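# Eight arms set a cable runway onto three equal timbers

## Task

Raise the cable runway section and set it down on three timbers that all have the same height: one beneath each end and one beneath the middle. Each of the three must cross beneath both side rails with margin left over, and no further timber may sit beneath the runway.

## Robot and tools

Setup: eight identical i2rt Big YAM arms, arm1 to arm8, share one scene frame with its origin on the floor and +z up. arm1-arm4 stand along y about +0.65 (x from +1.14 down to -1.16) and face toward -y; arm5-arm8 stand along y about -0.65 (x from -1.14 up to +1.04) and face toward +y. Their feet sit near z 0.76-0.82, and the table tops below them are at z=+0.720. Each arm has six joints, a right hand with three fingers and a thumb, and a wrist camera (armN_cam_wrist). A fixed room camera, cam_high, sees the whole scene. The hand reaches at most about 1.06 m from the joint-1 axis.

move: a single action for any set of arms. Every argument key is a robot name (arm1...arm8), plus an optional cameras list. Each robot's entry can hold:
- joints: a dict of absolute joint targets keyed by name. Arm joints are in rad: joint1_rad -2.879..2.879 (turns about the foot, + is counter-clockwise seen from above), joint2_rad 0..3.141 (shoulder), joint3_rad 0..3.019 (elbow), joint4_rad -1.692..1.57 (hand pitch, + lifts the fingers), joint5_rad -1.57..1.57 (sideways swing, + toward the arm's right), joint6_rad -2.094..2.094 (roll, + is clockwise seen from behind). Hand keys are unitless, -1..1, and scale linearly between the two stops of each hinge.
- target: an absolute hand pose [x, y, z, qw, qx, qy, qz] in the scene frame, in metres plus a unit quaternion, in the same form as the printed hand line. The hand travels in a straight line from its current hand_target toward it. When target is present, joints may hold only the hand keys.
- speed: the top path speed in m/s, 0.002-0.5, default 0.25. It is valid only together with target. Rotation is capped at twice that figure in rad/s.
- min_time_s: 0.1-8 s, the shortest duration for that arm's joint moves.
All motions start together. Hand paths in one action finish together, paced by the slowest, and each lasts 0.5-10 s. No action runs past 15 s. An arm left out keeps its previous command. A move with no action returns the full state (scene number included) and all images. An unknown key makes the call invalid; an out-of-range value gets it refused. After a refusal or a stop, the remaining move, wait and finished_scene calls in that reply are skipped.

Hand keys: each finger has _mcp, _abd, _pip, _dip and the thumb has _cmc, _axl, _mcp, _ipl. Toward -1 the finger hinges curl toward the palm. Straight positions are roughly mcp +0.75, pip +0.58, dip +0.70, abd 0.00, and for the thumb cmc +0.71, axl +0.68, mcp +0.23, ipl +0.17. hand_current_limit (-1..1) maps to a current cap of 0..550 mA; hand_speed (-0.96..1) sets servo speed as (n+1)/2 of 8.5 rad/s. They start at +0.4 and -0.6. A motor grips only while its goal lies past the object's surface. Any motor that stays at or above 495 mA for 5 s shuts off for 10 s, so keep grips moderate. Sending a hinge its present reading relaxes the grip.

Hand axes (the hand point moves with the palm): +z runs along the straight fingers, +x across the palm away from the thumb, and +y out of the palm face. With joints 1, 5 and 6 at 0 and the hand level and forward, the palm faces up. A camera mast sticks out on the palm side near the wrist and can hit things.

wait: seconds 0-10, with an optional cameras list. It issues no new commands and returns the state.
zoom_image: camera plus region [x0, y0, x1, y1] in pixels of that camera's latest image, at most 504x504. Wrist images are 672x504 fisheye; cam_high is 896x504.
finished_scene: scene (1 or 2). It ends the scene irreversibly, and the runway has to stay in place without support.

Reading results: joint_positions, hand and hand_target poses, joint velocities ("within noise" means still), torques, hand_state (one word per motor: moving, goal, blocked, overload), currents in mA, and hand_goal_* lines. The "move" line reports each moved robot as done or gives its worst status. Statuses: off_target (stopped short and may still be pushing), time_out (the arm holds a nearby target and keeps pushing; send its current reading to relieve it), not_followed / "joint command not followed" / "pose unreachable" (a safety check withheld the targets). on_its_own lists motion you did not command; "held at" is a target, not a reading. Robots under "as last shown" were not commanded, and their lines repeat older values. Images can lag slightly behind the state. Printed hand positions, and where hands actually end up, are often off by a centimetre or more, worse at long reach. Paths may overshoot speed or swing wide.

Avoid: pressing two robots together (including a hand closing on another's fingers), which fails the scene; hard hits on fixed or heavy objects; letting the runway fall any distance; knocking anything off the work area or onto the floor; releasing parts while they move. Arms push on contact without stopping, and sustained pushing, stretched postures or holding loads heat motors. At 85 °C a MOTOR HOT line appears, and at 100 °C that arm goes limp for 30-60 s. Thinking time lets the scene run on. Loose objects may occasionally get a brief nudge.

Each tool is called after "Request:" as name(argument=value, ...), one argument or row to a line, values as JSON.

## Session

Request:
move(
)

Scene clock: 0.00 s.
Joint torques (N m): no reading
Heat: arm1: hottest joint4_rad 31 °C; arm2: hottest joint1_rad 30 °C; arm3: hottest joint1_rad 32 °C; arm4: hottest joint6_rad 29 °C; arm5: hottest joint1_rad 30 °C; arm6: hottest joint2_rad 31 °C; arm7: hottest joint5_rad 29 °C; arm8: hottest joint3_rad 31 °C.
Joint velocities: within noise
arm1.joint_positions: joint1_rad=+0.028 joint2_rad=+0.612 joint3_rad=+1.363 joint4_rad=-1.295 joint5_rad=+0.085 joint6_rad=+1.136 hand_index_mcp=+0.753 hand_index_abd=+0.000 hand_index_pip=+0.577 hand_index_dip=+0.696 hand_middle_mcp=+0.753 hand_middle_abd=+0.000 hand_middle_pip=+0.577 hand_middle_dip=+0.696 hand_ring_mcp=+0.753 hand_ring_abd=+0.000 hand_ring_pip=+0.577 hand_ring_dip=+0.696 hand_thumb_cmc=+0.714 hand_thumb_axl=+0.677 hand_thumb_mcp=+0.226 hand_thumb_ipl=+0.168 hand_current_limit=+0.400 hand_speed=-0.600
arm1.joint_status: not commanded
arm1.hand_state: goal,goal,goal,goal,goal,goal,goal,goal,goal,goal,goal,goal,goal,goal,goal,goal
arm1.index_mcp_current_ma: 0
arm1.index_abd_current_ma: 0
arm1.index_pip_current_ma: 0
arm1.index_dip_current_ma: 0
arm1.middle_mcp_current_ma: 0
arm1.middle_abd_current_ma: 0
arm1.middle_pip_current_ma: 0
arm1.middle_dip_current_ma: 0
arm1.ring_mcp_current_ma: 0
arm1.ring_abd_current_ma: 0
arm1.ring_pip_current_ma: 0
arm1.ring_dip_current_ma: 0
arm1.thumb_cmc_current_ma: 0
arm1.thumb_axl_current_ma: 0
arm1.thumb_mcp_current_ma: 0
arm1.thumb_ipl_current_ma: 0
arm1.hand_goal_index_mcp: 0.754
arm1.hand_goal_index_abd: 0.000
arm1.hand_goal_index_pip: 0.576
arm1.hand_goal_index_dip: 0.696
arm1.hand_goal_middle_mcp: 0.754
arm1.hand_goal_middle_abd: 0.000
arm1.hand_goal_middle_pip: 0.576
arm1.hand_goal_middle_dip: 0.696
arm1.hand_goal_ring_mcp: 0.754
arm1.hand_goal_ring_abd: 0.000
arm1.hand_goal_ring_pip: 0.576
arm1.hand_goal_ring_dip: 0.696
arm1.hand_goal_thumb_cmc: 0.714
arm1.hand_goal_thumb_axl: 0.678
arm1.hand_goal_thumb_mcp: 0.226
arm1.hand_goal_thumb_ipl: 0.168
arm1.hand: x=+1.0434 y=+0.4007 z=+1.3405 quat_wxyz=(+0.433, +0.726, -0.478, +0.237) (m; scene frame)
arm1.hand_target: x=+1.0434 y=+0.4033 z=+1.3497 quat_wxyz=(+0.440, +0.722, -0.476, +0.242) (m; scene frame)
arm1.hand_status: not commanded
arm2.joint_positions: joint1_rad=+0.431 joint2_rad=+0.643 joint3_rad=+1.391 joint4_rad=-1.326 joint5_rad=-0.070 joint6_rad=+1.127 hand_index_mcp=+0.753 hand_index_abd=+0.000 hand_index_pip=+0.577 hand_index_dip=+0.696 hand_middle_mcp=+0.753 hand_middle_abd=+0.000 hand_middle_pip=+0.577 hand_middle_dip=+0.696 hand_ring_mcp=+0.753 hand_ring_abd=+0.000 hand_ring_pip=+0.577 hand_ring_dip=+0.696 hand_thumb_cmc=+0.714 hand_thumb_axl=+0.677 hand_thumb_mcp=+0.226 hand_thumb_ipl=+0.168 hand_current_limit=+0.400 hand_speed=-0.600
arm2.joint_status: not commanded
arm2.hand_state: goal,goal,goal,goal,goal,goal,goal,goal,goal,goal,goal,goal,goal,goal,goal,goal
arm2.index_mcp_current_ma: 0
arm2.index_abd_current_ma: 0
arm2.index_pip_current_ma: 0
arm2.index_dip_current_ma: 0
arm2.middle_mcp_current_ma: 0
arm2.middle_abd_current_ma: 0
arm2.middle_pip_current_ma: 0
arm2.middle_dip_current_ma: 0
arm2.ring_mcp_current_ma: 0
arm2.ring_abd_current_ma: 0
arm2.ring_pip_current_ma: 0
arm2.ring_dip_current_ma: 0
arm2.thumb_cmc_current_ma: 0
arm2.thumb_axl_current_ma: 0
arm2.thumb_mcp_current_ma: 0
arm2.thumb_ipl_current_ma: 0
arm2.hand_goal_index_mcp: 0.754
arm2.hand_goal_index_abd: 0.000
arm2.hand_goal_index_pip: 0.576
arm2.hand_goal_index_dip: 0.696
arm2.hand_goal_middle_mcp: 0.754
arm2.hand_goal_middle_abd: 0.000
arm2.hand_goal_middle_pip: 0.576
arm2.hand_goal_middle_dip: 0.696
arm2.hand_goal_ring_mcp: 0.754
arm2.hand_goal_ring_abd: 0.000
arm2.hand_goal_ring_pip: 0.576
arm2.hand_goal_ring_dip: 0.696
arm2.hand_goal_thumb_cmc: 0.714
arm2.hand_goal_thumb_axl: 0.678
arm2.hand_goal_thumb_mcp: 0.226
arm2.hand_goal_thumb_ipl: 0.168
arm2.hand: x=+0.4696 y=+0.3737 z=+1.3616 quat_wxyz=(+0.322, +0.826, -0.300, +0.353) (m; scene frame)
arm2.hand_target: x=+0.4687 y=+0.3758 z=+1.3722 quat_wxyz=(+0.329, +0.821, -0.298, +0.360) (m; scene frame)
arm2.hand_status: not commanded
arm3.joint_positions: joint1_rad=-0.328 joint2_rad=+0.627 joint3_rad=+1.432 joint4_rad=-1.325 joint5_rad=+0.071 joint6_rad=+1.066 hand_index_mcp=+0.753 hand_index_abd=+0.000 hand_index_pip=+0.577 hand_index_dip=+0.696 hand_middle_mcp=+0.753 hand_middle_abd=+0.000 hand_middle_pip=+0.577 hand_middle_dip=+0.696 hand_ring_mcp=+0.753 hand_ring_abd=+0.000 hand_ring_pip=+0.577 hand_ring_dip=+0.696 hand_thumb_cmc=+0.714 hand_thumb_axl=+0.677 hand_thumb_mcp=+0.226 hand_thumb_ipl=+0.168 hand_current_limit=+0.400 hand_speed=-0.600
arm3.joint_status: not commanded
arm3.hand_state: goal,goal,goal,goal,goal,goal,goal,goal,goal,goal,goal,goal,goal,goal,goal,goal
arm3.index_mcp_current_ma: 0
arm3.index_abd_current_ma: 0
arm3.index_pip_current_ma: 0
arm3.index_dip_current_ma: 0
arm3.middle_mcp_current_ma: 0
arm3.middle_abd_current_ma: 0
arm3.middle_pip_current_ma: 0
arm3.middle_dip_current_ma: 0
arm3.ring_mcp_current_ma: 0
arm3.ring_abd_current_ma: 0
arm3.ring_pip_current_ma: 0
arm3.ring_dip_current_ma: 0
arm3.thumb_cmc_current_ma: 0
arm3.thumb_axl_current_ma: 0
arm3.thumb_mcp_current_ma: 0
arm3.thumb_ipl_current_ma: 0
arm3.hand_goal_index_mcp: 0.754
arm3.hand_goal_index_abd: 0.000
arm3.hand_goal_index_pip: 0.576
arm3.hand_goal_index_dip: 0.696
arm3.hand_goal_middle_mcp: 0.754
arm3.hand_goal_middle_abd: 0.000
arm3.hand_goal_middle_pip: 0.576
arm3.hand_goal_middle_dip: 0.696
arm3.hand_goal_ring_mcp: 0.754
arm3.hand_goal_ring_abd: 0.000
arm3.hand_goal_ring_pip: 0.576
arm3.hand_goal_ring_dip: 0.696
arm3.hand_goal_thumb_cmc: 0.714
arm3.hand_goal_thumb_axl: 0.678
arm3.hand_goal_thumb_mcp: 0.226
arm3.hand_goal_thumb_ipl: 0.168
arm3.hand: x=-0.5962 y=+0.4581 z=+1.3731 quat_wxyz=(+0.487, +0.643, -0.575, +0.140) (m; scene frame)
arm3.hand_target: x=-0.5949 y=+0.4612 z=+1.3861 quat_wxyz=(+0.499, +0.637, -0.570, +0.145) (m; scene frame)
arm3.hand_status: not commanded
arm4.joint_positions: joint1_rad=-0.441 joint2_rad=+0.646 joint3_rad=+1.383 joint4_rad=-1.297 joint5_rad=+0.047 joint6_rad=+1.120 hand_index_mcp=+0.753 hand_index_abd=+0.000 hand_index_pip=+0.577 hand_index_dip=+0.696 hand_middle_mcp=+0.753 hand_middle_abd=+0.000 hand_middle_pip=+0.577 hand_middle_dip=+0.696 hand_ring_mcp=+0.753 hand_ring_abd=+0.000 hand_ring_pip=+0.577 hand_ring_dip=+0.696 hand_thumb_cmc=+0.714 hand_thumb_axl=+0.677 hand_thumb_mcp=+0.226 hand_thumb_ipl=+0.168 hand_current_limit=+0.400 hand_speed=-0.600
arm4.joint_status: not commanded
arm4.hand_state: goal,goal,goal,goal,goal,goal,goal,goal,goal,goal,goal,goal,goal,goal,goal,goal
arm4.index_mcp_current_ma: 0
arm4.index_abd_current_ma: 0
arm4.index_pip_current_ma: 0
arm4.index_dip_current_ma: 0
arm4.middle_mcp_current_ma: 0
arm4.middle_abd_current_ma: 0
arm4.middle_pip_current_ma: 0
arm4.middle_dip_current_ma: 0
arm4.ring_mcp_current_ma: 0
arm4.ring_abd_current_ma: 0
arm4.ring_pip_current_ma: 0
arm4.ring_dip_current_ma: 0
arm4.thumb_cmc_current_ma: 0
arm4.thumb_axl_current_ma: 0
arm4.thumb_mcp_current_ma: 0
arm4.thumb_ipl_current_ma: 0
arm4.hand_goal_index_mcp: 0.754
arm4.hand_goal_index_abd: 0.000
arm4.hand_goal_index_pip: 0.576
arm4.hand_goal_index_dip: 0.696
arm4.hand_goal_middle_mcp: 0.754
arm4.hand_goal_middle_abd: 0.000
arm4.hand_goal_middle_pip: 0.576
arm4.hand_goal_middle_dip: 0.696
arm4.hand_goal_ring_mcp: 0.754
arm4.hand_goal_ring_abd: 0.000
arm4.hand_goal_ring_pip: 0.576
arm4.hand_goal_ring_dip: 0.696
arm4.hand_goal_thumb_cmc: 0.714
arm4.hand_goal_thumb_axl: 0.678
arm4.hand_goal_thumb_mcp: 0.226
arm4.hand_goal_thumb_ipl: 0.168
arm4.hand: x=-1.3636 y=+0.4709 z=+1.3553 quat_wxyz=(+0.462, +0.605, -0.633, +0.140) (m; scene frame)
arm4.hand_target: x=-1.3624 y=+0.4737 z=+1.3701 quat_wxyz=(+0.476, +0.599, -0.628, +0.145) (m; scene frame)
arm4.hand_status: not commanded
arm5.joint_positions: joint1_rad=-0.251 joint2_rad=+0.601 joint3_rad=+1.344 joint4_rad=-1.288 joint5_rad=+0.006 joint6_rad=+1.030 hand_index_mcp=+0.753 hand_index_abd=+0.000 hand_index_pip=+0.577 hand_index_dip=+0.696 hand_middle_mcp=+0.753 hand_middle_abd=+0.000 hand_middle_pip=+0.577 hand_middle_dip=+0.696 hand_ring_mcp=+0.753 hand_ring_abd=+0.000 hand_ring_pip=+0.577 hand_ring_dip=+0.696 hand_thumb_cmc=+0.714 hand_thumb_axl=+0.677 hand_thumb_mcp=+0.226 hand_thumb_ipl=+0.168 hand_current_limit=+0.400 hand_speed=-0.600
arm5.joint_status: not commanded
arm5.hand_state: goal,goal,goal,goal,goal,goal,goal,goal,goal,goal,goal,goal,goal,goal,goal,goal
arm5.index_mcp_current_ma: 0
arm5.index_abd_current_ma: 0
arm5.index_pip_current_ma: 0
arm5.index_dip_current_ma: 0
arm5.middle_mcp_current_ma: 0
arm5.middle_abd_current_ma: 0
arm5.middle_pip_current_ma: 0
arm5.middle_dip_current_ma: 0
arm5.ring_mcp_current_ma: 0
arm5.ring_abd_current_ma: 0
arm5.ring_pip_current_ma: 0
arm5.ring_dip_current_ma: 0
arm5.thumb_cmc_current_ma: 0
arm5.thumb_axl_current_ma: 0
arm5.thumb_mcp_current_ma: 0
arm5.thumb_ipl_current_ma: 0
arm5.hand_goal_index_mcp: 0.754
arm5.hand_goal_index_abd: 0.000
arm5.hand_goal_index_pip: 0.576
arm5.hand_goal_index_dip: 0.696
arm5.hand_goal_middle_mcp: 0.754
arm5.hand_goal_middle_abd: 0.000
arm5.hand_goal_middle_pip: 0.576
arm5.hand_goal_middle_dip: 0.696
arm5.hand_goal_ring_mcp: 0.754
arm5.hand_goal_ring_abd: 0.000
arm5.hand_goal_ring_pip: 0.576
arm5.hand_goal_ring_dip: 0.696
arm5.hand_goal_thumb_cmc: 0.714
arm5.hand_goal_thumb_axl: 0.678
arm5.hand_goal_thumb_mcp: 0.226
arm5.hand_goal_thumb_ipl: 0.168
arm5.hand: x=-0.9988 y=-0.4339 z=+1.3549 quat_wxyz=(-0.186, +0.519, +0.699, +0.456) (m; scene frame)
arm5.hand_target: x=-0.9995 y=-0.4367 z=+1.3654 quat_wxyz=(-0.190, +0.516, +0.694, +0.465) (m; scene frame)
arm5.hand_status: not commanded
arm6.joint_positions: joint1_rad=+0.421 joint2_rad=+0.632 joint3_rad=+1.351 joint4_rad=-1.199 joint5_rad=+0.078 joint6_rad=+1.138 hand_index_mcp=+0.753 hand_index_abd=+0.000 hand_index_pip=+0.577 hand_index_dip=+0.696 hand_middle_mcp=+0.753 hand_middle_abd=+0.000 hand_middle_pip=+0.577 hand_middle_dip=+0.696 hand_ring_mcp=+0.753 hand_ring_abd=+0.000 hand_ring_pip=+0.577 hand_ring_dip=+0.696 hand_thumb_cmc=+0.714 hand_thumb_axl=+0.677 hand_thumb_mcp=+0.226 hand_thumb_ipl=+0.168 hand_current_limit=+0.400 hand_speed=-0.600
arm6.joint_status: not commanded
arm6.hand_state: goal,goal,goal,goal,goal,goal,goal,goal,goal,goal,goal,goal,goal,goal,goal,goal
arm6.index_mcp_current_ma: 0
arm6.index_abd_current_ma: 0
arm6.index_pip_current_ma: 0
arm6.index_dip_current_ma: 0
arm6.middle_mcp_current_ma: 0
arm6.middle_abd_current_ma: 0
arm6.middle_pip_current_ma: 0
arm6.middle_dip_current_ma: 0
arm6.ring_mcp_current_ma: 0
arm6.ring_abd_current_ma: 0
arm6.ring_pip_current_ma: 0
arm6.ring_dip_current_ma: 0
arm6.thumb_cmc_current_ma: 0
arm6.thumb_axl_current_ma: 0
arm6.thumb_mcp_current_ma: 0
arm6.thumb_ipl_current_ma: 0
arm6.hand_goal_index_mcp: 0.754
arm6.hand_goal_index_abd: 0.000
arm6.hand_goal_index_pip: 0.576
arm6.hand_goal_index_dip: 0.696
arm6.hand_goal_middle_mcp: 0.754
arm6.hand_goal_middle_abd: 0.000
arm6.hand_goal_middle_pip: 0.576
arm6.hand_goal_middle_dip: 0.696
arm6.hand_goal_ring_mcp: 0.754
arm6.hand_goal_ring_abd: 0.000
arm6.hand_goal_ring_pip: 0.576
arm6.hand_goal_ring_dip: 0.696
arm6.hand_goal_thumb_cmc: 0.714
arm6.hand_goal_thumb_axl: 0.678
arm6.hand_goal_thumb_mcp: 0.226
arm6.hand_goal_thumb_ipl: 0.168
arm6.hand: x=-0.3951 y=-0.3701 z=+1.3363 quat_wxyz=(-0.341, +0.316, +0.794, +0.392) (m; scene frame)
arm6.hand_target: x=-0.3940 y=-0.3726 z=+1.3459 quat_wxyz=(-0.348, +0.315, +0.788, +0.398) (m; scene frame)
arm6.hand_status: not commanded
arm7.joint_positions: joint1_rad=+0.367 joint2_rad=+0.617 joint3_rad=+1.384 joint4_rad=-1.165 joint5_rad=-0.073 joint6_rad=+1.168 hand_index_mcp=+0.753 hand_index_abd=+0.000 hand_index_pip=+0.577 hand_index_dip=+0.696 hand_middle_mcp=+0.753 hand_middle_abd=+0.000 hand_middle_pip=+0.577 hand_middle_dip=+0.696 hand_ring_mcp=+0.753 hand_ring_abd=+0.000 hand_ring_pip=+0.577 hand_ring_dip=+0.696 hand_thumb_cmc=+0.714 hand_thumb_axl=+0.677 hand_thumb_mcp=+0.226 hand_thumb_ipl=+0.168 hand_current_limit=+0.400 hand_speed=-0.600
arm7.joint_status: not commanded
arm7.hand_state: goal,goal,goal,goal,goal,goal,goal,goal,goal,goal,goal,goal,goal,goal,goal,goal
arm7.index_mcp_current_ma: 0
arm7.index_abd_current_ma: 0
arm7.index_pip_current_ma: 0
arm7.index_dip_current_ma: 0
arm7.middle_mcp_current_ma: 0
arm7.middle_abd_current_ma: 0
arm7.middle_pip_current_ma: 0
arm7.middle_dip_current_ma: 0
arm7.ring_mcp_current_ma: 0
arm7.ring_abd_current_ma: 0
arm7.ring_pip_current_ma: 0
arm7.ring_dip_current_ma: 0
arm7.thumb_cmc_current_ma: 0
arm7.thumb_axl_current_ma: 0
arm7.thumb_mcp_current_ma: 0
arm7.thumb_ipl_current_ma: 0
arm7.hand_goal_index_mcp: 0.754
arm7.hand_goal_index_abd: 0.000
arm7.hand_goal_index_pip: 0.576
arm7.hand_goal_index_dip: 0.696
arm7.hand_goal_middle_mcp: 0.754
arm7.hand_goal_middle_abd: 0.000
arm7.hand_goal_middle_pip: 0.576
arm7.hand_goal_middle_dip: 0.696
arm7.hand_goal_ring_mcp: 0.754
arm7.hand_goal_ring_abd: 0.000
arm7.hand_goal_ring_pip: 0.576
arm7.hand_goal_ring_dip: 0.696
arm7.hand_goal_thumb_cmc: 0.714
arm7.hand_goal_thumb_axl: 0.678
arm7.hand_goal_thumb_mcp: 0.226
arm7.hand_goal_thumb_ipl: 0.168
arm7.hand: x=+0.3998 y=-0.3676 z=+1.3608 quat_wxyz=(-0.391, +0.324, +0.771, +0.385) (m; scene frame)
arm7.hand_target: x=+0.4008 y=-0.3710 z=+1.3746 quat_wxyz=(-0.400, +0.320, +0.763, +0.394) (m; scene frame)
arm7.hand_status: not commanded
arm8.joint_positions: joint1_rad=-0.068 joint2_rad=+0.629 joint3_rad=+1.442 joint4_rad=-1.226 joint5_rad=-0.075 joint6_rad=+1.161 hand_index_mcp=+0.753 hand_index_abd=+0.000 hand_index_pip=+0.577 hand_index_dip=+0.696 hand_middle_mcp=+0.753 hand_middle_abd=+0.000 hand_middle_pip=+0.577 hand_middle_dip=+0.696 hand_ring_mcp=+0.753 hand_ring_abd=+0.000 hand_ring_pip=+0.577 hand_ring_dip=+0.696 hand_thumb_cmc=+0.714 hand_thumb_axl=+0.677 hand_thumb_mcp=+0.226 hand_thumb_ipl=+0.168 hand_current_limit=+0.400 hand_speed=-0.600
arm8.joint_status: not commanded
arm8.hand_state: goal,goal,goal,goal,goal,goal,goal,goal,goal,goal,goal,goal,goal,goal,goal,goal
arm8.index_mcp_current_ma: 0
arm8.index_abd_current_ma: 0
arm8.index_pip_current_ma: 0
arm8.index_dip_current_ma: 0
arm8.middle_mcp_current_ma: 0
arm8.middle_abd_current_ma: 0
arm8.middle_pip_current_ma: 0
arm8.middle_dip_current_ma: 0
arm8.ring_mcp_current_ma: 0
arm8.ring_abd_current_ma: 0
arm8.ring_pip_current_ma: 0
arm8.ring_dip_current_ma: 0
arm8.thumb_cmc_current_ma: 0
arm8.thumb_axl_current_ma: 0
arm8.thumb_mcp_current_ma: 0
arm8.thumb_ipl_current_ma: 0
arm8.hand_goal_index_mcp: 0.754
arm8.hand_goal_index_abd: 0.000
arm8.hand_goal_index_pip: 0.576
arm8.hand_goal_index_dip: 0.696
arm8.hand_goal_middle_mcp: 0.754
arm8.hand_goal_middle_abd: 0.000
arm8.hand_goal_middle_pip: 0.576
arm8.hand_goal_middle_dip: 0.696
arm8.hand_goal_ring_mcp: 0.754
arm8.hand_goal_ring_abd: 0.000
arm8.hand_goal_ring_pip: 0.576
arm8.hand_goal_ring_dip: 0.696
arm8.hand_goal_thumb_cmc: 0.714
arm8.hand_goal_thumb_axl: 0.678
arm8.hand_goal_thumb_mcp: 0.226
arm8.hand_goal_thumb_ipl: 0.168
arm8.hand: x=+1.1365 y=-0.3994 z=+1.3568 quat_wxyz=(-0.310, +0.470, +0.694, +0.449) (m; scene frame)
arm8.hand_target: x=+1.1362 y=-0.4036 z=+1.3728 quat_wxyz=(-0.317, +0.464, +0.686, +0.462) (m; scene frame)
arm8.hand_status: not commanded
pictures: arm1_cam_wrist, arm2_cam_wrist, arm3_cam_wrist, arm4_cam_wrist, arm5_cam_wrist, arm6_cam_wrist, arm7_cam_wrist, arm8_cam_wrist, cam_high

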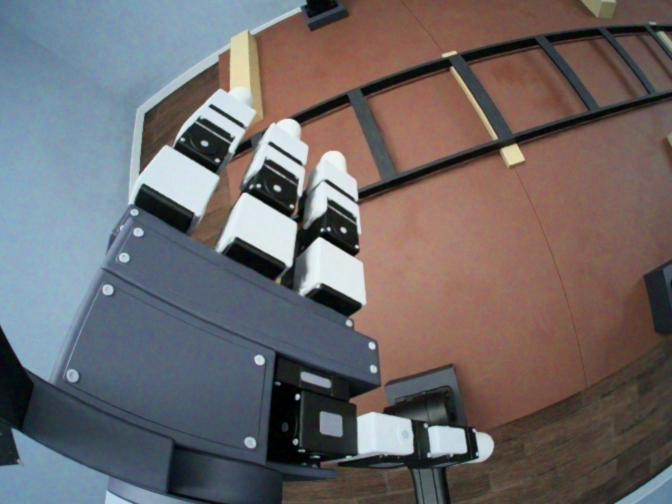

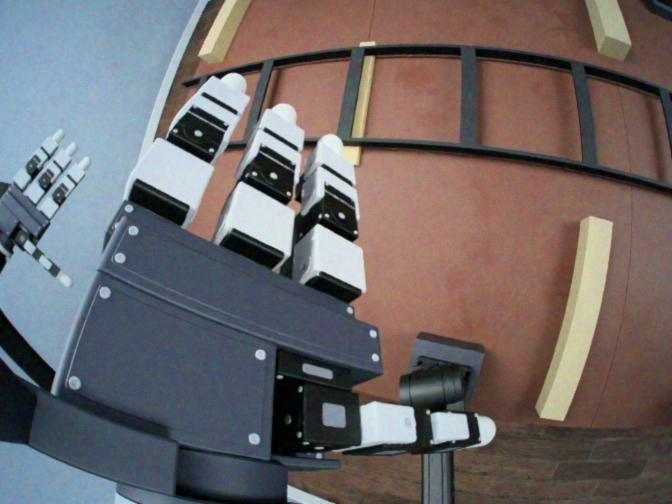

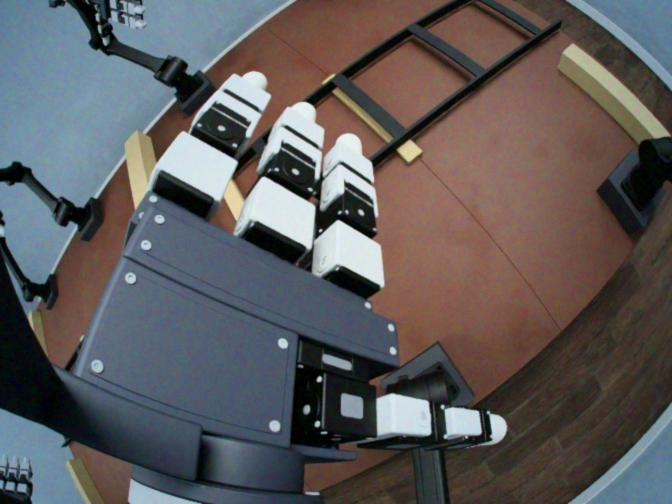

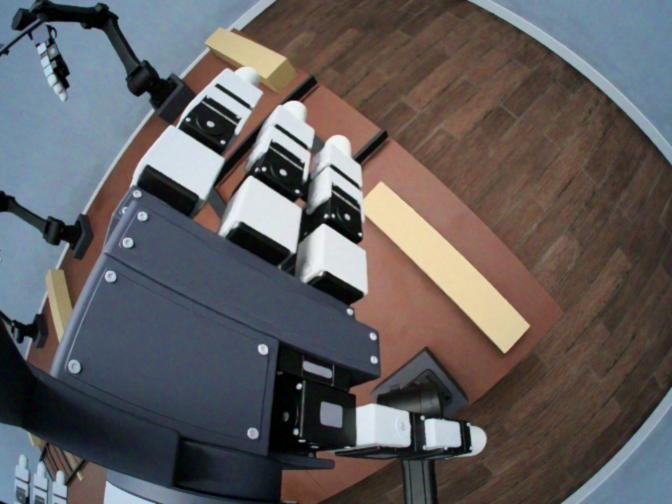

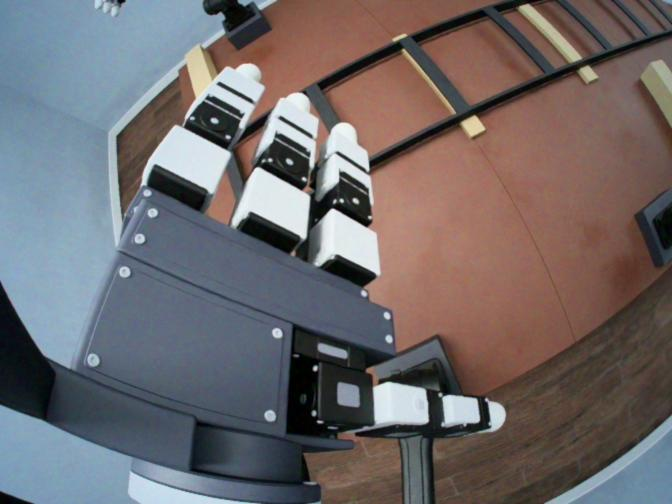

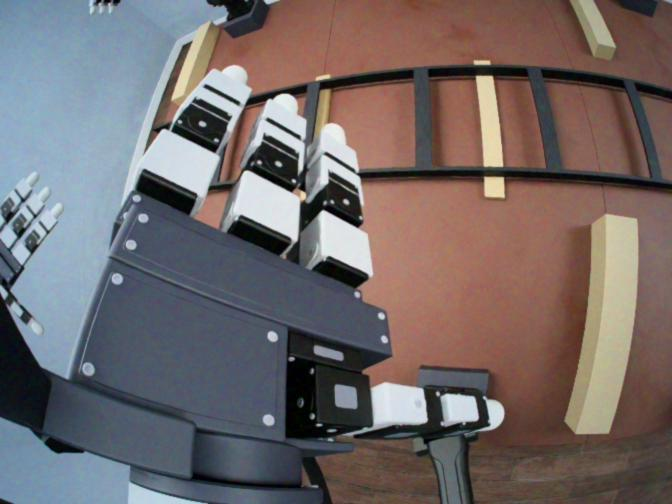

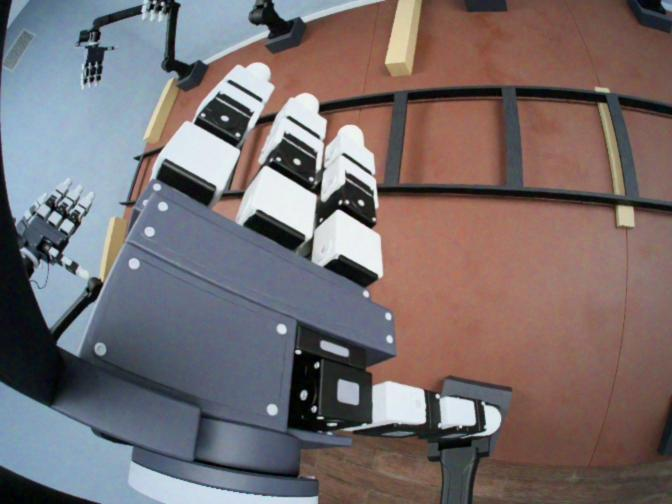

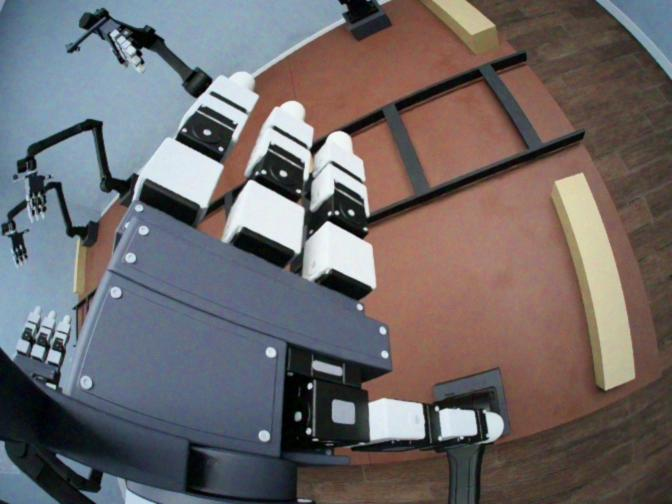

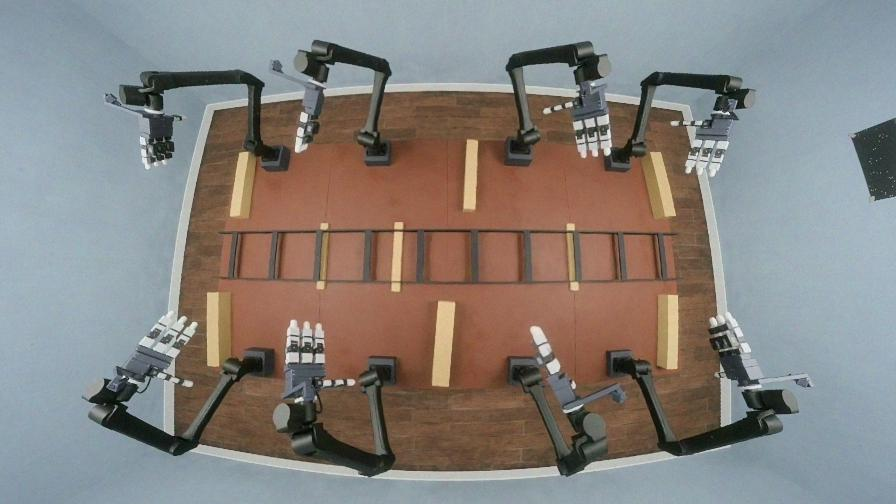

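Request:
zoom_image(
  camera="cam_high",
  region=[195, 110, 455, 400],
)

Request:
zoom_image(
  camera="cam_high",
  region=[440, 110, 700, 400],
)

Scaled by 1.738 from the camera's 896x504 image, which has a finer 1280x720 frame.

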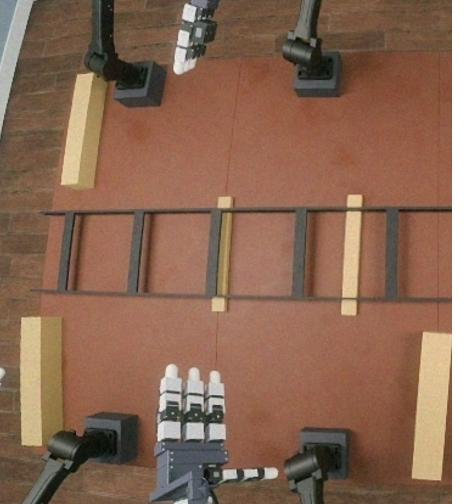

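Scaled by 1.738 from the camera's 896x504 image, which has a finer 1280x720 frame.

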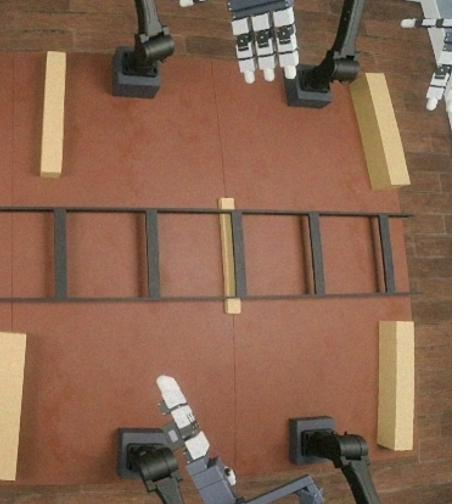

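Request:
zoom_image(
  camera="cam_high",
  region=[200, 130, 310, 230],
)

Request:
zoom_image(
  camera="cam_high",
  region=[200, 280, 310, 380],
)

Request:
zoom_image(
  camera="cam_high",
  region=[300, 210, 420, 300],
)

Request:
zoom_image(
  camera="cam_high",
  region=[420, 130, 530, 230],
)

Request:
zoom_image(
  camera="cam_high",
  region=[400, 290, 510, 390],
)

Request:
zoom_image(
  camera="cam_high",
  region=[600, 140, 710, 240],
)

Request:
zoom_image(
  camera="cam_high",
  region=[600, 280, 710, 380],
)

Request:
zoom_image(
  camera="cam_high",
  region=[530, 210, 650, 300],
)

Scaled by 4.582 from the camera's 896x504 image, which has a finer 1280x720 frame.

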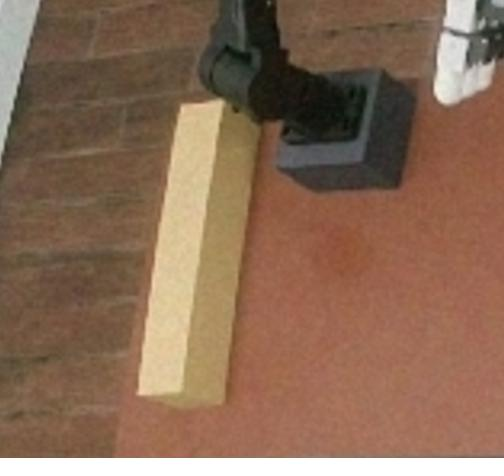

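Scaled by 4.582 from the camera's 896x504 image, which has a finer 1280x720 frame.

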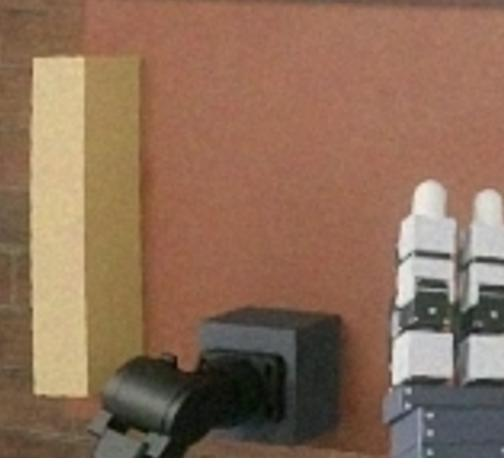

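Scaled by 4.200 from the camera's 896x504 image, which has a finer 1280x720 frame.

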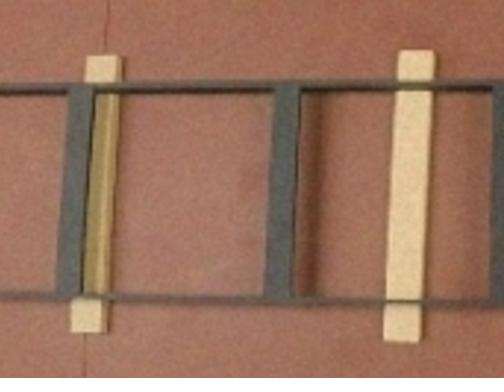

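Scaled by 4.582 from the camera's 896x504 image, which has a finer 1280x720 frame.

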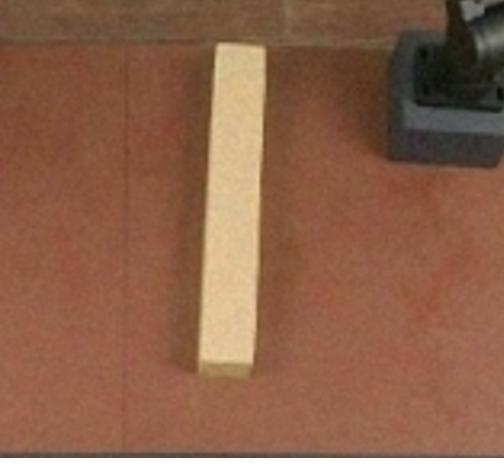

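Scaled by 4.582 from the camera's 896x504 image, which has a finer 1280x720 frame.

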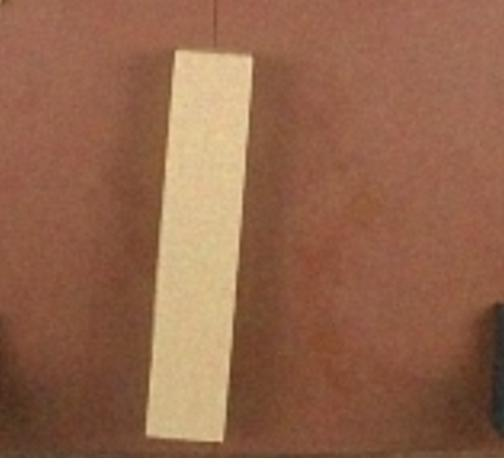

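Scaled by 4.582 from the camera's 896x504 image, which has a finer 1280x720 frame.

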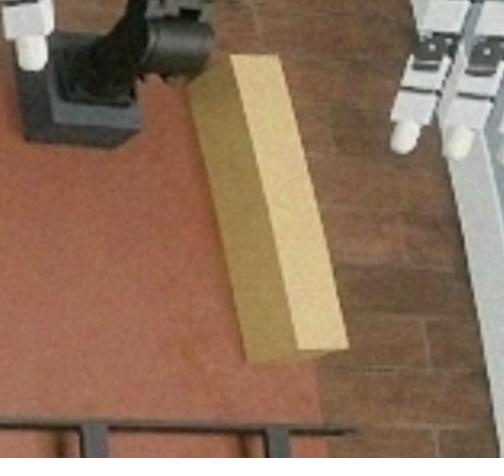

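Scaled by 4.582 from the camera's 896x504 image, which has a finer 1280x720 frame.

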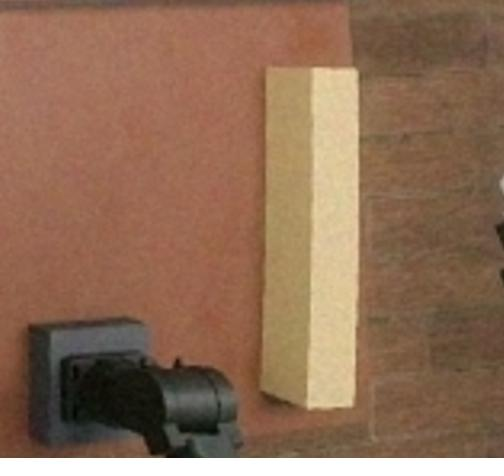

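Scaled by 4.200 from the camera's 896x504 image, which has a finer 1280x720 frame.

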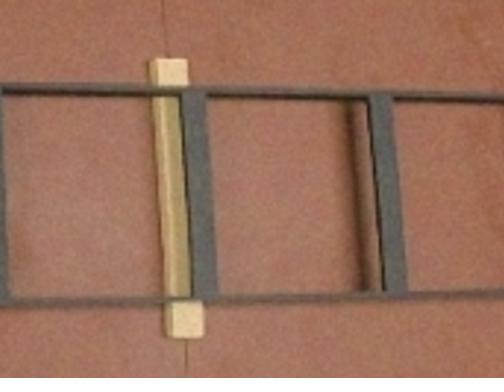

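Request:
zoom_image(
  camera="arm8_cam_wrist",
  region=[360, 0, 672, 234],
)

Request:
zoom_image(
  camera="arm8_cam_wrist",
  region=[480, 150, 672, 400],
)

Request:
zoom_image(
  camera="arm6_cam_wrist",
  region=[300, 0, 672, 280],
)

Request:
zoom_image(
  camera="arm6_cam_wrist",
  region=[520, 180, 672, 450],
)

Request:
zoom_image(
  camera="arm3_cam_wrist",
  region=[300, 0, 672, 280],
)

Request:
zoom_image(
  camera="arm2_cam_wrist",
  region=[300, 0, 672, 280],
)

Scaled by 1.615 from the camera's 672x504 image, which has a finer 960x720 frame.

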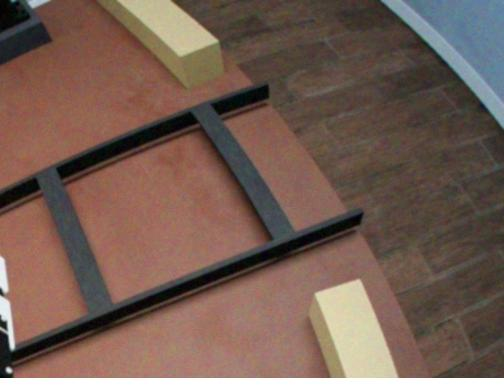

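Scaled by 2.016 from the camera's 672x504 image, which has a finer 960x720 frame.

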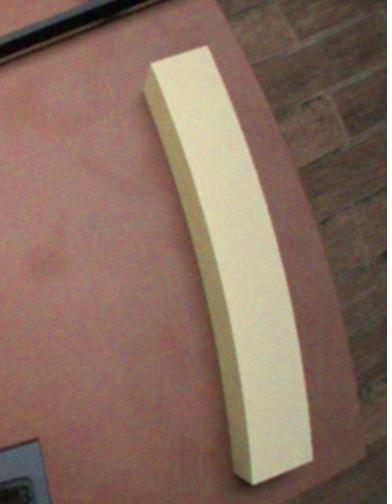

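Scaled by 1.355 from the camera's 672x504 image, which has a finer 960x720 frame.

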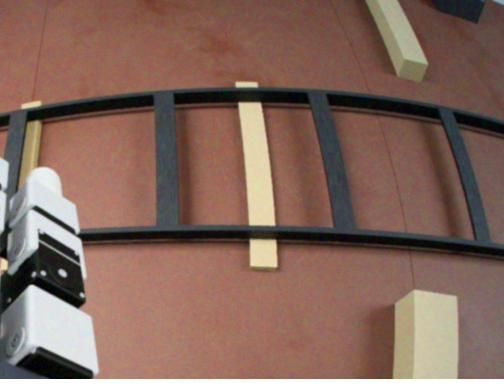

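Scaled by 1.867 from the camera's 672x504 image, which has a finer 960x720 frame.

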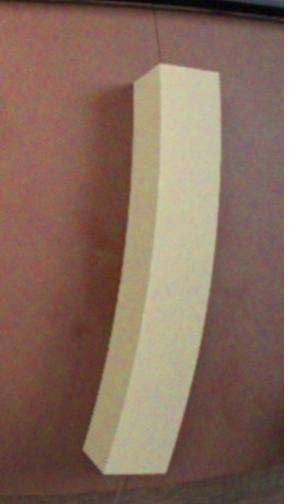

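Scaled by 1.355 from the camera's 672x504 image, which has a finer 960x720 frame.

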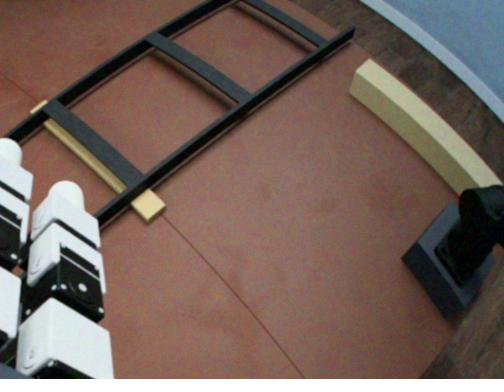

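Scaled by 1.355 from the camera's 672x504 image, which has a finer 960x720 frame.

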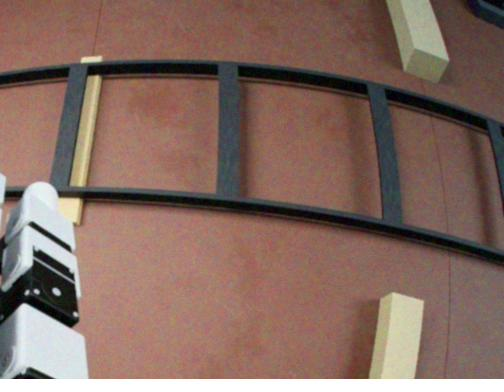

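Request:
move(
  arm4={"target": [-1.12, 0.32, 1.08, 0, 1, 0, 0], "speed": 0.3},
  arm5={"target": [-1.30, -0.40, 1.08, 0, 0, 1, 0], "speed": 0.3},
  arm8={"target": [1.20, -0.40, 1.08, 0, 0, 1, 0], "speed": 0.3},
  arm1={"target": [1.20, 0.32, 1.08, 0, 1, 0, 0], "speed": 0.3},
  cameras=["arm4_cam_wrist", "arm5_cam_wrist", "arm8_cam_wrist", "arm1_cam_wrist", "cam_high"],
)

Scene clock: 40.13 s.
Joint torques (N m): arm1=[-0.5 -4.13 9.21 -0.68 0.17 -0.13] | arm2=[0.44 0.26 8.05 2.4 -0.06 -0.12] | arm3=[0.85 1.55 10.51 2.54 0.03 -0.05] | arm4=[2.02 -5.3 9.02 0.27 0.14 -0.18] | arm5=[0.67 -5.36 8.65 -0.1 0.03 -0.01] | arm6=[-0.79 0.26 8.58 2.56 0.14 -0.12] | arm7=[0.09 0.85 8.94 2.17 0 -0.04] | arm8=[-1.44 -1.55 9.29 0.47 0.02 -0.07]
Heat: arm1: hottest joint3_rad 33 °C; arm2: hottest joint3_rad 33 °C; arm3: hottest joint3_rad 37 °C; arm4: hottest joint3_rad 31 °C; arm5: hottest joint3_rad 33 °C; arm6: hottest joint2_rad 31 °C; arm7: hottest joint3_rad 31 °C; arm8: hottest joint3_rad 35 °C.
move: arm1 off_target; arm4 done; arm5 done; arm8 off_target
Joint velocities: within noise
arm1.joint_positions: joint1_rad=+0.337 joint2_rad=+0.983 joint3_rad=+1.137 joint4_rad=-1.681 joint5_rad=-0.003 joint6_rad=+0.344 hand_index_mcp=+0.755 hand_index_abd=+0.000 hand_index_pip=+0.577 hand_index_dip=+0.696 hand_middle_mcp=+0.755 hand_middle_abd=+0.000 hand_middle_pip=+0.577 hand_middle_dip=+0.696 hand_ring_mcp=+0.755 hand_ring_abd=+0.000 hand_ring_pip=+0.577 hand_ring_dip=+0.696 hand_thumb_cmc=+0.716 hand_thumb_axl=+0.677 hand_thumb_mcp=+0.224 hand_thumb_ipl=+0.168 hand_current_limit=+0.400 hand_speed=-0.600
arm1.joint_status: not commanded
arm1.hand_state: goal,goal,goal,goal,goal,goal,goal,goal,goal,goal,goal,goal,goal,goal,goal,goal
arm1.index_mcp_current_ma: 3
arm1.index_abd_current_ma: 1
arm1.index_pip_current_ma: 2
arm1.index_dip_current_ma: 0
arm1.middle_mcp_current_ma: 3
arm1.middle_abd_current_ma: 1
arm1.middle_pip_current_ma: 2
arm1.middle_dip_current_ma: 0
arm1.ring_mcp_current_ma: 3
arm1.ring_abd_current_ma: 1
arm1.ring_pip_current_ma: 2
arm1.ring_dip_current_ma: 0
arm1.thumb_cmc_current_ma: 5
arm1.thumb_axl_current_ma: -2
arm1.thumb_mcp_current_ma: -8
arm1.thumb_ipl_current_ma: -1
arm1.hand_goal_index_mcp: 0.754
arm1.hand_goal_index_abd: 0.000
arm1.hand_goal_index_pip: 0.576
arm1.hand_goal_index_dip: 0.696
arm1.hand_goal_middle_mcp: 0.754
arm1.hand_goal_middle_abd: 0.000
arm1.hand_goal_middle_pip: 0.576
arm1.hand_goal_middle_dip: 0.696
arm1.hand_goal_ring_mcp: 0.754
arm1.hand_goal_ring_abd: 0.000
arm1.hand_goal_ring_pip: 0.576
arm1.hand_goal_ring_dip: 0.696
arm1.hand_goal_thumb_cmc: 0.714
arm1.hand_goal_thumb_axl: 0.678
arm1.hand_goal_thumb_mcp: 0.226
arm1.hand_goal_thumb_ipl: 0.168
arm1.hand: x=+1.1986 y=+0.3173 z=+1.0847 quat_wxyz=(+0.022, +1.000, -0.008, +0.008) (m; scene frame)
arm1.hand_target: x=+1.2000 y=+0.3199 z=+1.0796 quat_wxyz=(+0.011, +1.000, -0.001, +0.002) (m; scene frame)
arm1.hand_status: off_target (0.006 m and 2.8 deg from the pose sent, 0.314 m and 86.8 deg at the start; a joint's target at an end of its range on 33 of 119 steps)
arm2, arm3, arm6, arm7: as last shown
arm2.joint_positions: joint1_rad=+0.431 joint2_rad=+0.643 joint3_rad=+1.391 joint4_rad=-1.326 joint5_rad=-0.070 joint6_rad=+1.127 hand_index_mcp=+0.754 hand_index_abd=+0.000 hand_index_pip=+0.577 hand_index_dip=+0.696 hand_middle_mcp=+0.754 hand_middle_abd=+0.000 hand_middle_pip=+0.577 hand_middle_dip=+0.696 hand_ring_mcp=+0.754 hand_ring_abd=+0.000 hand_ring_pip=+0.577 hand_ring_dip=+0.696 hand_thumb_cmc=+0.714 hand_thumb_axl=+0.677 hand_thumb_mcp=+0.226 hand_thumb_ipl=+0.168 hand_current_limit=+0.400 hand_speed=-0.600
arm2.index_pip_current_ma: 1
arm2.middle_pip_current_ma: 1
arm2.ring_pip_current_ma: 1
arm2.thumb_axl_current_ma: -1
arm3.joint_positions: joint1_rad=-0.328 joint2_rad=+0.627 joint3_rad=+1.432 joint4_rad=-1.325 joint5_rad=+0.071 joint6_rad=+1.066 hand_index_mcp=+0.755 hand_index_abd=+0.000 hand_index_pip=+0.577 hand_index_dip=+0.696 hand_middle_mcp=+0.755 hand_middle_abd=+0.000 hand_middle_pip=+0.577 hand_middle_dip=+0.696 hand_ring_mcp=+0.755 hand_ring_abd=+0.000 hand_ring_pip=+0.577 hand_ring_dip=+0.696 hand_thumb_cmc=+0.715 hand_thumb_axl=+0.677 hand_thumb_mcp=+0.226 hand_thumb_ipl=+0.168 hand_current_limit=+0.400 hand_speed=-0.600
arm3.index_mcp_current_ma: 1
arm3.middle_mcp_current_ma: 1
arm3.ring_mcp_current_ma: 1
arm3.thumb_cmc_current_ma: 1
arm4.joint_positions: joint1_rad=+0.263 joint2_rad=+1.023 joint3_rad=+1.099 joint4_rad=-1.657 joint5_rad=+0.012 joint6_rad=+0.261 hand_index_mcp=+0.755 hand_index_abd=+0.000 hand_index_pip=+0.577 hand_index_dip=+0.696 hand_middle_mcp=+0.755 hand_middle_abd=+0.000 hand_middle_pip=+0.577 hand_middle_dip=+0.696 hand_ring_mcp=+0.755 hand_ring_abd=+0.000 hand_ring_pip=+0.577 hand_ring_dip=+0.696 hand_thumb_cmc=+0.716 hand_thumb_axl=+0.677 hand_thumb_mcp=+0.223 hand_thumb_ipl=+0.168 hand_current_limit=+0.400 hand_speed=-0.600
arm4.joint_status: not commanded
arm4.hand_state: goal,goal,goal,goal,goal,goal,goal,goal,goal,goal,goal,goal,goal,goal,goal,goal
arm4.index_mcp_current_ma: 3
arm4.index_abd_current_ma: 1
arm4.index_pip_current_ma: 2
arm4.index_dip_current_ma: 0
arm4.middle_mcp_current_ma: 3
arm4.middle_abd_current_ma: 1
arm4.middle_pip_current_ma: 2
arm4.middle_dip_current_ma: 0
arm4.ring_mcp_current_ma: 3
arm4.ring_abd_current_ma: 1
arm4.ring_pip_current_ma: 2
arm4.ring_dip_current_ma: 0
arm4.thumb_cmc_current_ma: 7
arm4.thumb_axl_current_ma: -3
arm4.thumb_mcp_current_ma: -11
arm4.thumb_ipl_current_ma: -1
arm4.hand_goal_index_mcp: 0.754
arm4.hand_goal_index_abd: 0.000
arm4.hand_goal_index_pip: 0.576
arm4.hand_goal_index_dip: 0.696
arm4.hand_goal_middle_mcp: 0.754
arm4.hand_goal_middle_abd: 0.000
arm4.hand_goal_middle_pip: 0.576
arm4.hand_goal_middle_dip: 0.696
arm4.hand_goal_ring_mcp: 0.754
arm4.hand_goal_ring_abd: 0.000
arm4.hand_goal_ring_pip: 0.576
arm4.hand_goal_ring_dip: 0.696
arm4.hand_goal_thumb_cmc: 0.714
arm4.hand_goal_thumb_axl: 0.678
arm4.hand_goal_thumb_mcp: 0.226
arm4.hand_goal_thumb_ipl: 0.168
arm4.hand: x=-1.1249 y=+0.3204 z=+1.0743 quat_wxyz=(-0.003, +1.000, -0.011, -0.002) (m; scene frame)
arm4.hand_target: x=-1.1201 y=+0.3201 z=+1.0798 quat_wxyz=(+0.000, +1.000, +0.000, +0.000) (m; scene frame)
arm4.hand_status: done (0.008 m and 1.3 deg from the pose sent, 0.397 m and 105.5 deg at the start)
arm5.joint_positions: joint1_rad=+0.791 joint2_rad=+0.986 joint3_rad=+1.100 joint4_rad=-1.669 joint5_rad=-0.001 joint6_rad=+0.816 hand_index_mcp=+0.755 hand_index_abd=+0.000 hand_index_pip=+0.577 hand_index_dip=+0.696 hand_middle_mcp=+0.755 hand_middle_abd=+0.000 hand_middle_pip=+0.577 hand_middle_dip=+0.696 hand_ring_mcp=+0.756 hand_ring_abd=+0.000 hand_ring_pip=+0.577 hand_ring_dip=+0.696 hand_thumb_cmc=+0.717 hand_thumb_axl=+0.677 hand_thumb_mcp=+0.223 hand_thumb_ipl=+0.168 hand_current_limit=+0.400 hand_speed=-0.600
arm5.joint_status: not commanded
arm5.hand_state: goal,goal,goal,goal,goal,goal,goal,goal,goal,goal,goal,goal,goal,goal,goal,goal
arm5.index_mcp_current_ma: 1
arm5.index_abd_current_ma: 0
arm5.index_pip_current_ma: 0
arm5.index_dip_current_ma: 0
arm5.middle_mcp_current_ma: 1
arm5.middle_abd_current_ma: 0
arm5.middle_pip_current_ma: 0
arm5.middle_dip_current_ma: 0
arm5.ring_mcp_current_ma: 1
arm5.ring_abd_current_ma: 0
arm5.ring_pip_current_ma: 0
arm5.ring_dip_current_ma: 0
arm5.thumb_cmc_current_ma: 2
arm5.thumb_axl_current_ma: 0
arm5.thumb_mcp_current_ma: -3
arm5.thumb_ipl_current_ma: 0
arm5.hand_goal_index_mcp: 0.754
arm5.hand_goal_index_abd: 0.000
arm5.hand_goal_index_pip: 0.576
arm5.hand_goal_index_dip: 0.696
arm5.hand_goal_middle_mcp: 0.754
arm5.hand_goal_middle_abd: 0.000
arm5.hand_goal_middle_pip: 0.576
arm5.hand_goal_middle_dip: 0.696
arm5.hand_goal_ring_mcp: 0.754
arm5.hand_goal_ring_abd: 0.000
arm5.hand_goal_ring_pip: 0.576
arm5.hand_goal_ring_dip: 0.696
arm5.hand_goal_thumb_cmc: 0.714
arm5.hand_goal_thumb_axl: 0.678
arm5.hand_goal_thumb_mcp: 0.226
arm5.hand_goal_thumb_ipl: 0.168
arm5.hand: x=-1.2999 y=-0.3963 z=+1.0834 quat_wxyz=(-0.006, +0.009, +1.000, +0.007) (m; scene frame)
arm5.hand_target: x=-1.2999 y=-0.4000 z=+1.0801 quat_wxyz=(+0.000, +0.000, +1.000, +0.000) (m; scene frame)
arm5.hand_status: done (0.005 m and 1.4 deg from the pose sent, 0.409 m and 91.3 deg at the start)
arm6.joint_positions: joint1_rad=+0.421 joint2_rad=+0.632 joint3_rad=+1.351 joint4_rad=-1.199 joint5_rad=+0.078 joint6_rad=+1.138 hand_index_mcp=+0.755 hand_index_abd=+0.001 hand_index_pip=+0.577 hand_index_dip=+0.696 hand_middle_mcp=+0.755 hand_middle_abd=+0.000 hand_middle_pip=+0.577 hand_middle_dip=+0.696 hand_ring_mcp=+0.755 hand_ring_abd=+0.000 hand_ring_pip=+0.577 hand_ring_dip=+0.696 hand_thumb_cmc=+0.715 hand_thumb_axl=+0.677 hand_thumb_mcp=+0.226 hand_thumb_ipl=+0.168 hand_current_limit=+0.400 hand_speed=-0.600
arm6.index_mcp_current_ma: 1
arm6.index_pip_current_ma: 1
arm6.middle_mcp_current_ma: 1
arm6.middle_pip_current_ma: 1
arm6.ring_mcp_current_ma: 1
arm6.ring_pip_current_ma: 1
arm6.thumb_cmc_current_ma: 1
arm6.thumb_axl_current_ma: -1
arm7.joint_positions: joint1_rad=+0.367 joint2_rad=+0.617 joint3_rad=+1.384 joint4_rad=-1.165 joint5_rad=-0.073 joint6_rad=+1.168 hand_index_mcp=+0.754 hand_index_abd=+0.001 hand_index_pip=+0.577 hand_index_dip=+0.696 hand_middle_mcp=+0.754 hand_middle_abd=+0.001 hand_middle_pip=+0.577 hand_middle_dip=+0.696 hand_ring_mcp=+0.754 hand_ring_abd=+0.001 hand_ring_pip=+0.577 hand_ring_dip=+0.696 hand_thumb_cmc=+0.714 hand_thumb_axl=+0.677 hand_thumb_mcp=+0.226 hand_thumb_ipl=+0.168 hand_current_limit=+0.400 hand_speed=-0.600
arm7.index_abd_current_ma: 1
arm7.index_pip_current_ma: 1
arm7.middle_abd_current_ma: 1
arm7.middle_pip_current_ma: 1
arm7.ring_abd_current_ma: 1
arm7.ring_pip_current_ma: 1
arm7.thumb_axl_current_ma: -1
arm7.thumb_ipl_current_ma: -1
arm8.joint_positions: joint1_rad=-0.688 joint2_rad=+0.817 joint3_rad=+1.084 joint4_rad=-1.688 joint5_rad=-0.013 joint6_rad=-0.688 hand_index_mcp=+0.756 hand_index_abd=+0.001 hand_index_pip=+0.577 hand_index_dip=+0.696 hand_middle_mcp=+0.756 hand_middle_abd=+0.001 hand_middle_pip=+0.577 hand_middle_dip=+0.696 hand_ring_mcp=+0.756 hand_ring_abd=+0.001 hand_ring_pip=+0.577 hand_ring_dip=+0.696 hand_thumb_cmc=+0.717 hand_thumb_axl=+0.677 hand_thumb_mcp=+0.224 hand_thumb_ipl=+0.168 hand_current_limit=+0.400 hand_speed=-0.600
arm8.joint_status: not commanded
arm8.hand_state: goal,goal,goal,goal,goal,goal,goal,goal,goal,goal,goal,goal,goal,goal,goal,goal
arm8.index_mcp_current_ma: 3
arm8.index_abd_current_ma: 1
arm8.index_pip_current_ma: 1
arm8.index_dip_current_ma: 0
arm8.middle_mcp_current_ma: 3
arm8.middle_abd_current_ma: 2
arm8.middle_pip_current_ma: 1
arm8.middle_dip_current_ma: 0
arm8.ring_mcp_current_ma: 3
arm8.ring_abd_current_ma: 2
arm8.ring_pip_current_ma: 1
arm8.ring_dip_current_ma: 0
arm8.thumb_cmc_current_ma: 5
arm8.thumb_axl_current_ma: -1
arm8.thumb_mcp_current_ma: -6
arm8.thumb_ipl_current_ma: 0
arm8.hand_goal_index_mcp: 0.754
arm8.hand_goal_index_abd: 0.000
arm8.hand_goal_index_pip: 0.576
arm8.hand_goal_index_dip: 0.696
arm8.hand_goal_middle_mcp: 0.754
arm8.hand_goal_middle_abd: 0.000
arm8.hand_goal_middle_pip: 0.576
arm8.hand_goal_middle_dip: 0.696
arm8.hand_goal_ring_mcp: 0.754
arm8.hand_goal_ring_abd: 0.000
arm8.hand_goal_ring_pip: 0.576
arm8.hand_goal_ring_dip: 0.696
arm8.hand_goal_thumb_cmc: 0.714
arm8.hand_goal_thumb_axl: 0.678
arm8.hand_goal_thumb_mcp: 0.226
arm8.hand_goal_thumb_ipl: 0.168
arm8.hand: x=+1.2023 y=-0.3978 z=+1.0822 quat_wxyz=(+0.040, +0.003, +0.997, +0.060) (m; scene frame)
arm8.hand_target: x=+1.2003 y=-0.3996 z=+1.0792 quat_wxyz=(+0.038, -0.002, +0.998, +0.055) (m; scene frame)
arm8.hand_status: off_target (0.004 m and 8.3 deg from the pose sent, 0.284 m and 92.1 deg at the start; a joint's target at an end of its range on 83 of 119 steps)
pictures: arm1_cam_wrist, arm4_cam_wrist, arm5_cam_wrist, arm8_cam_wrist, cam_high

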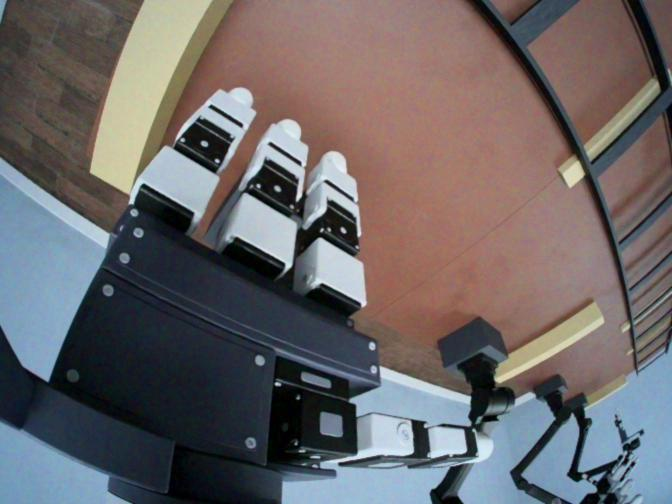

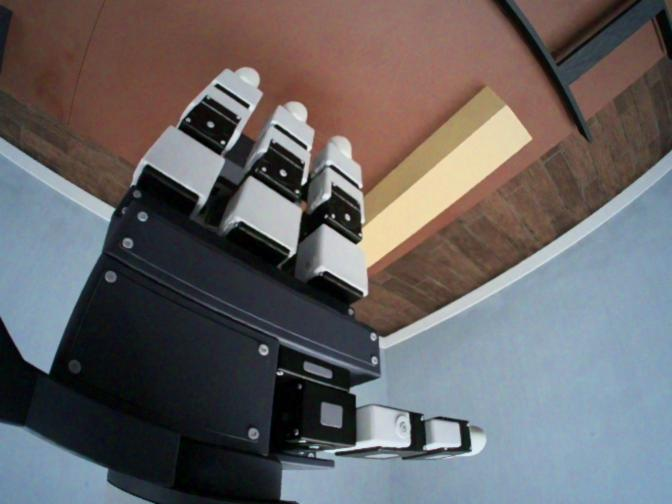

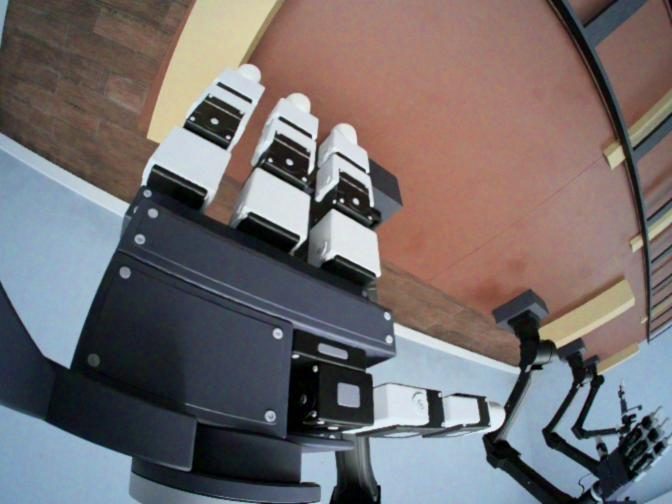

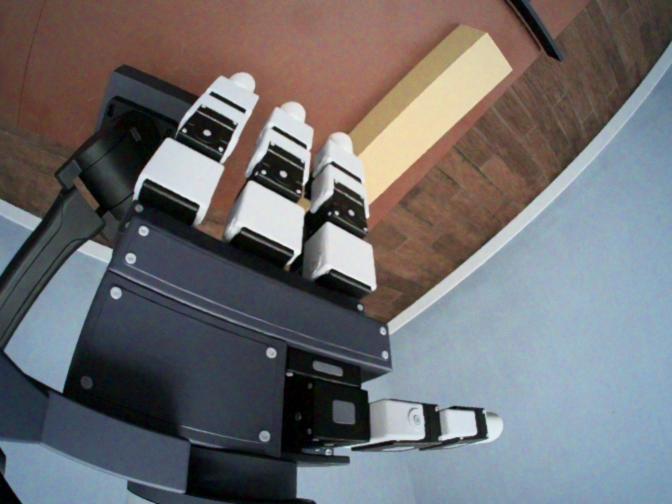

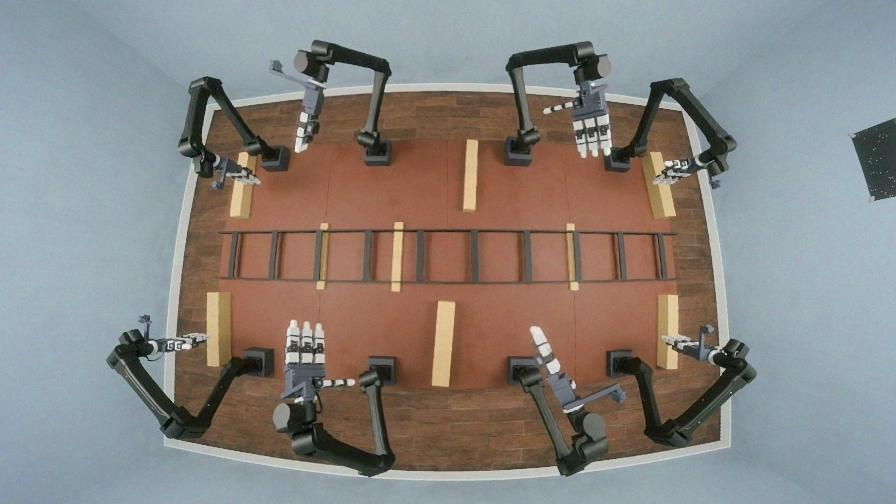

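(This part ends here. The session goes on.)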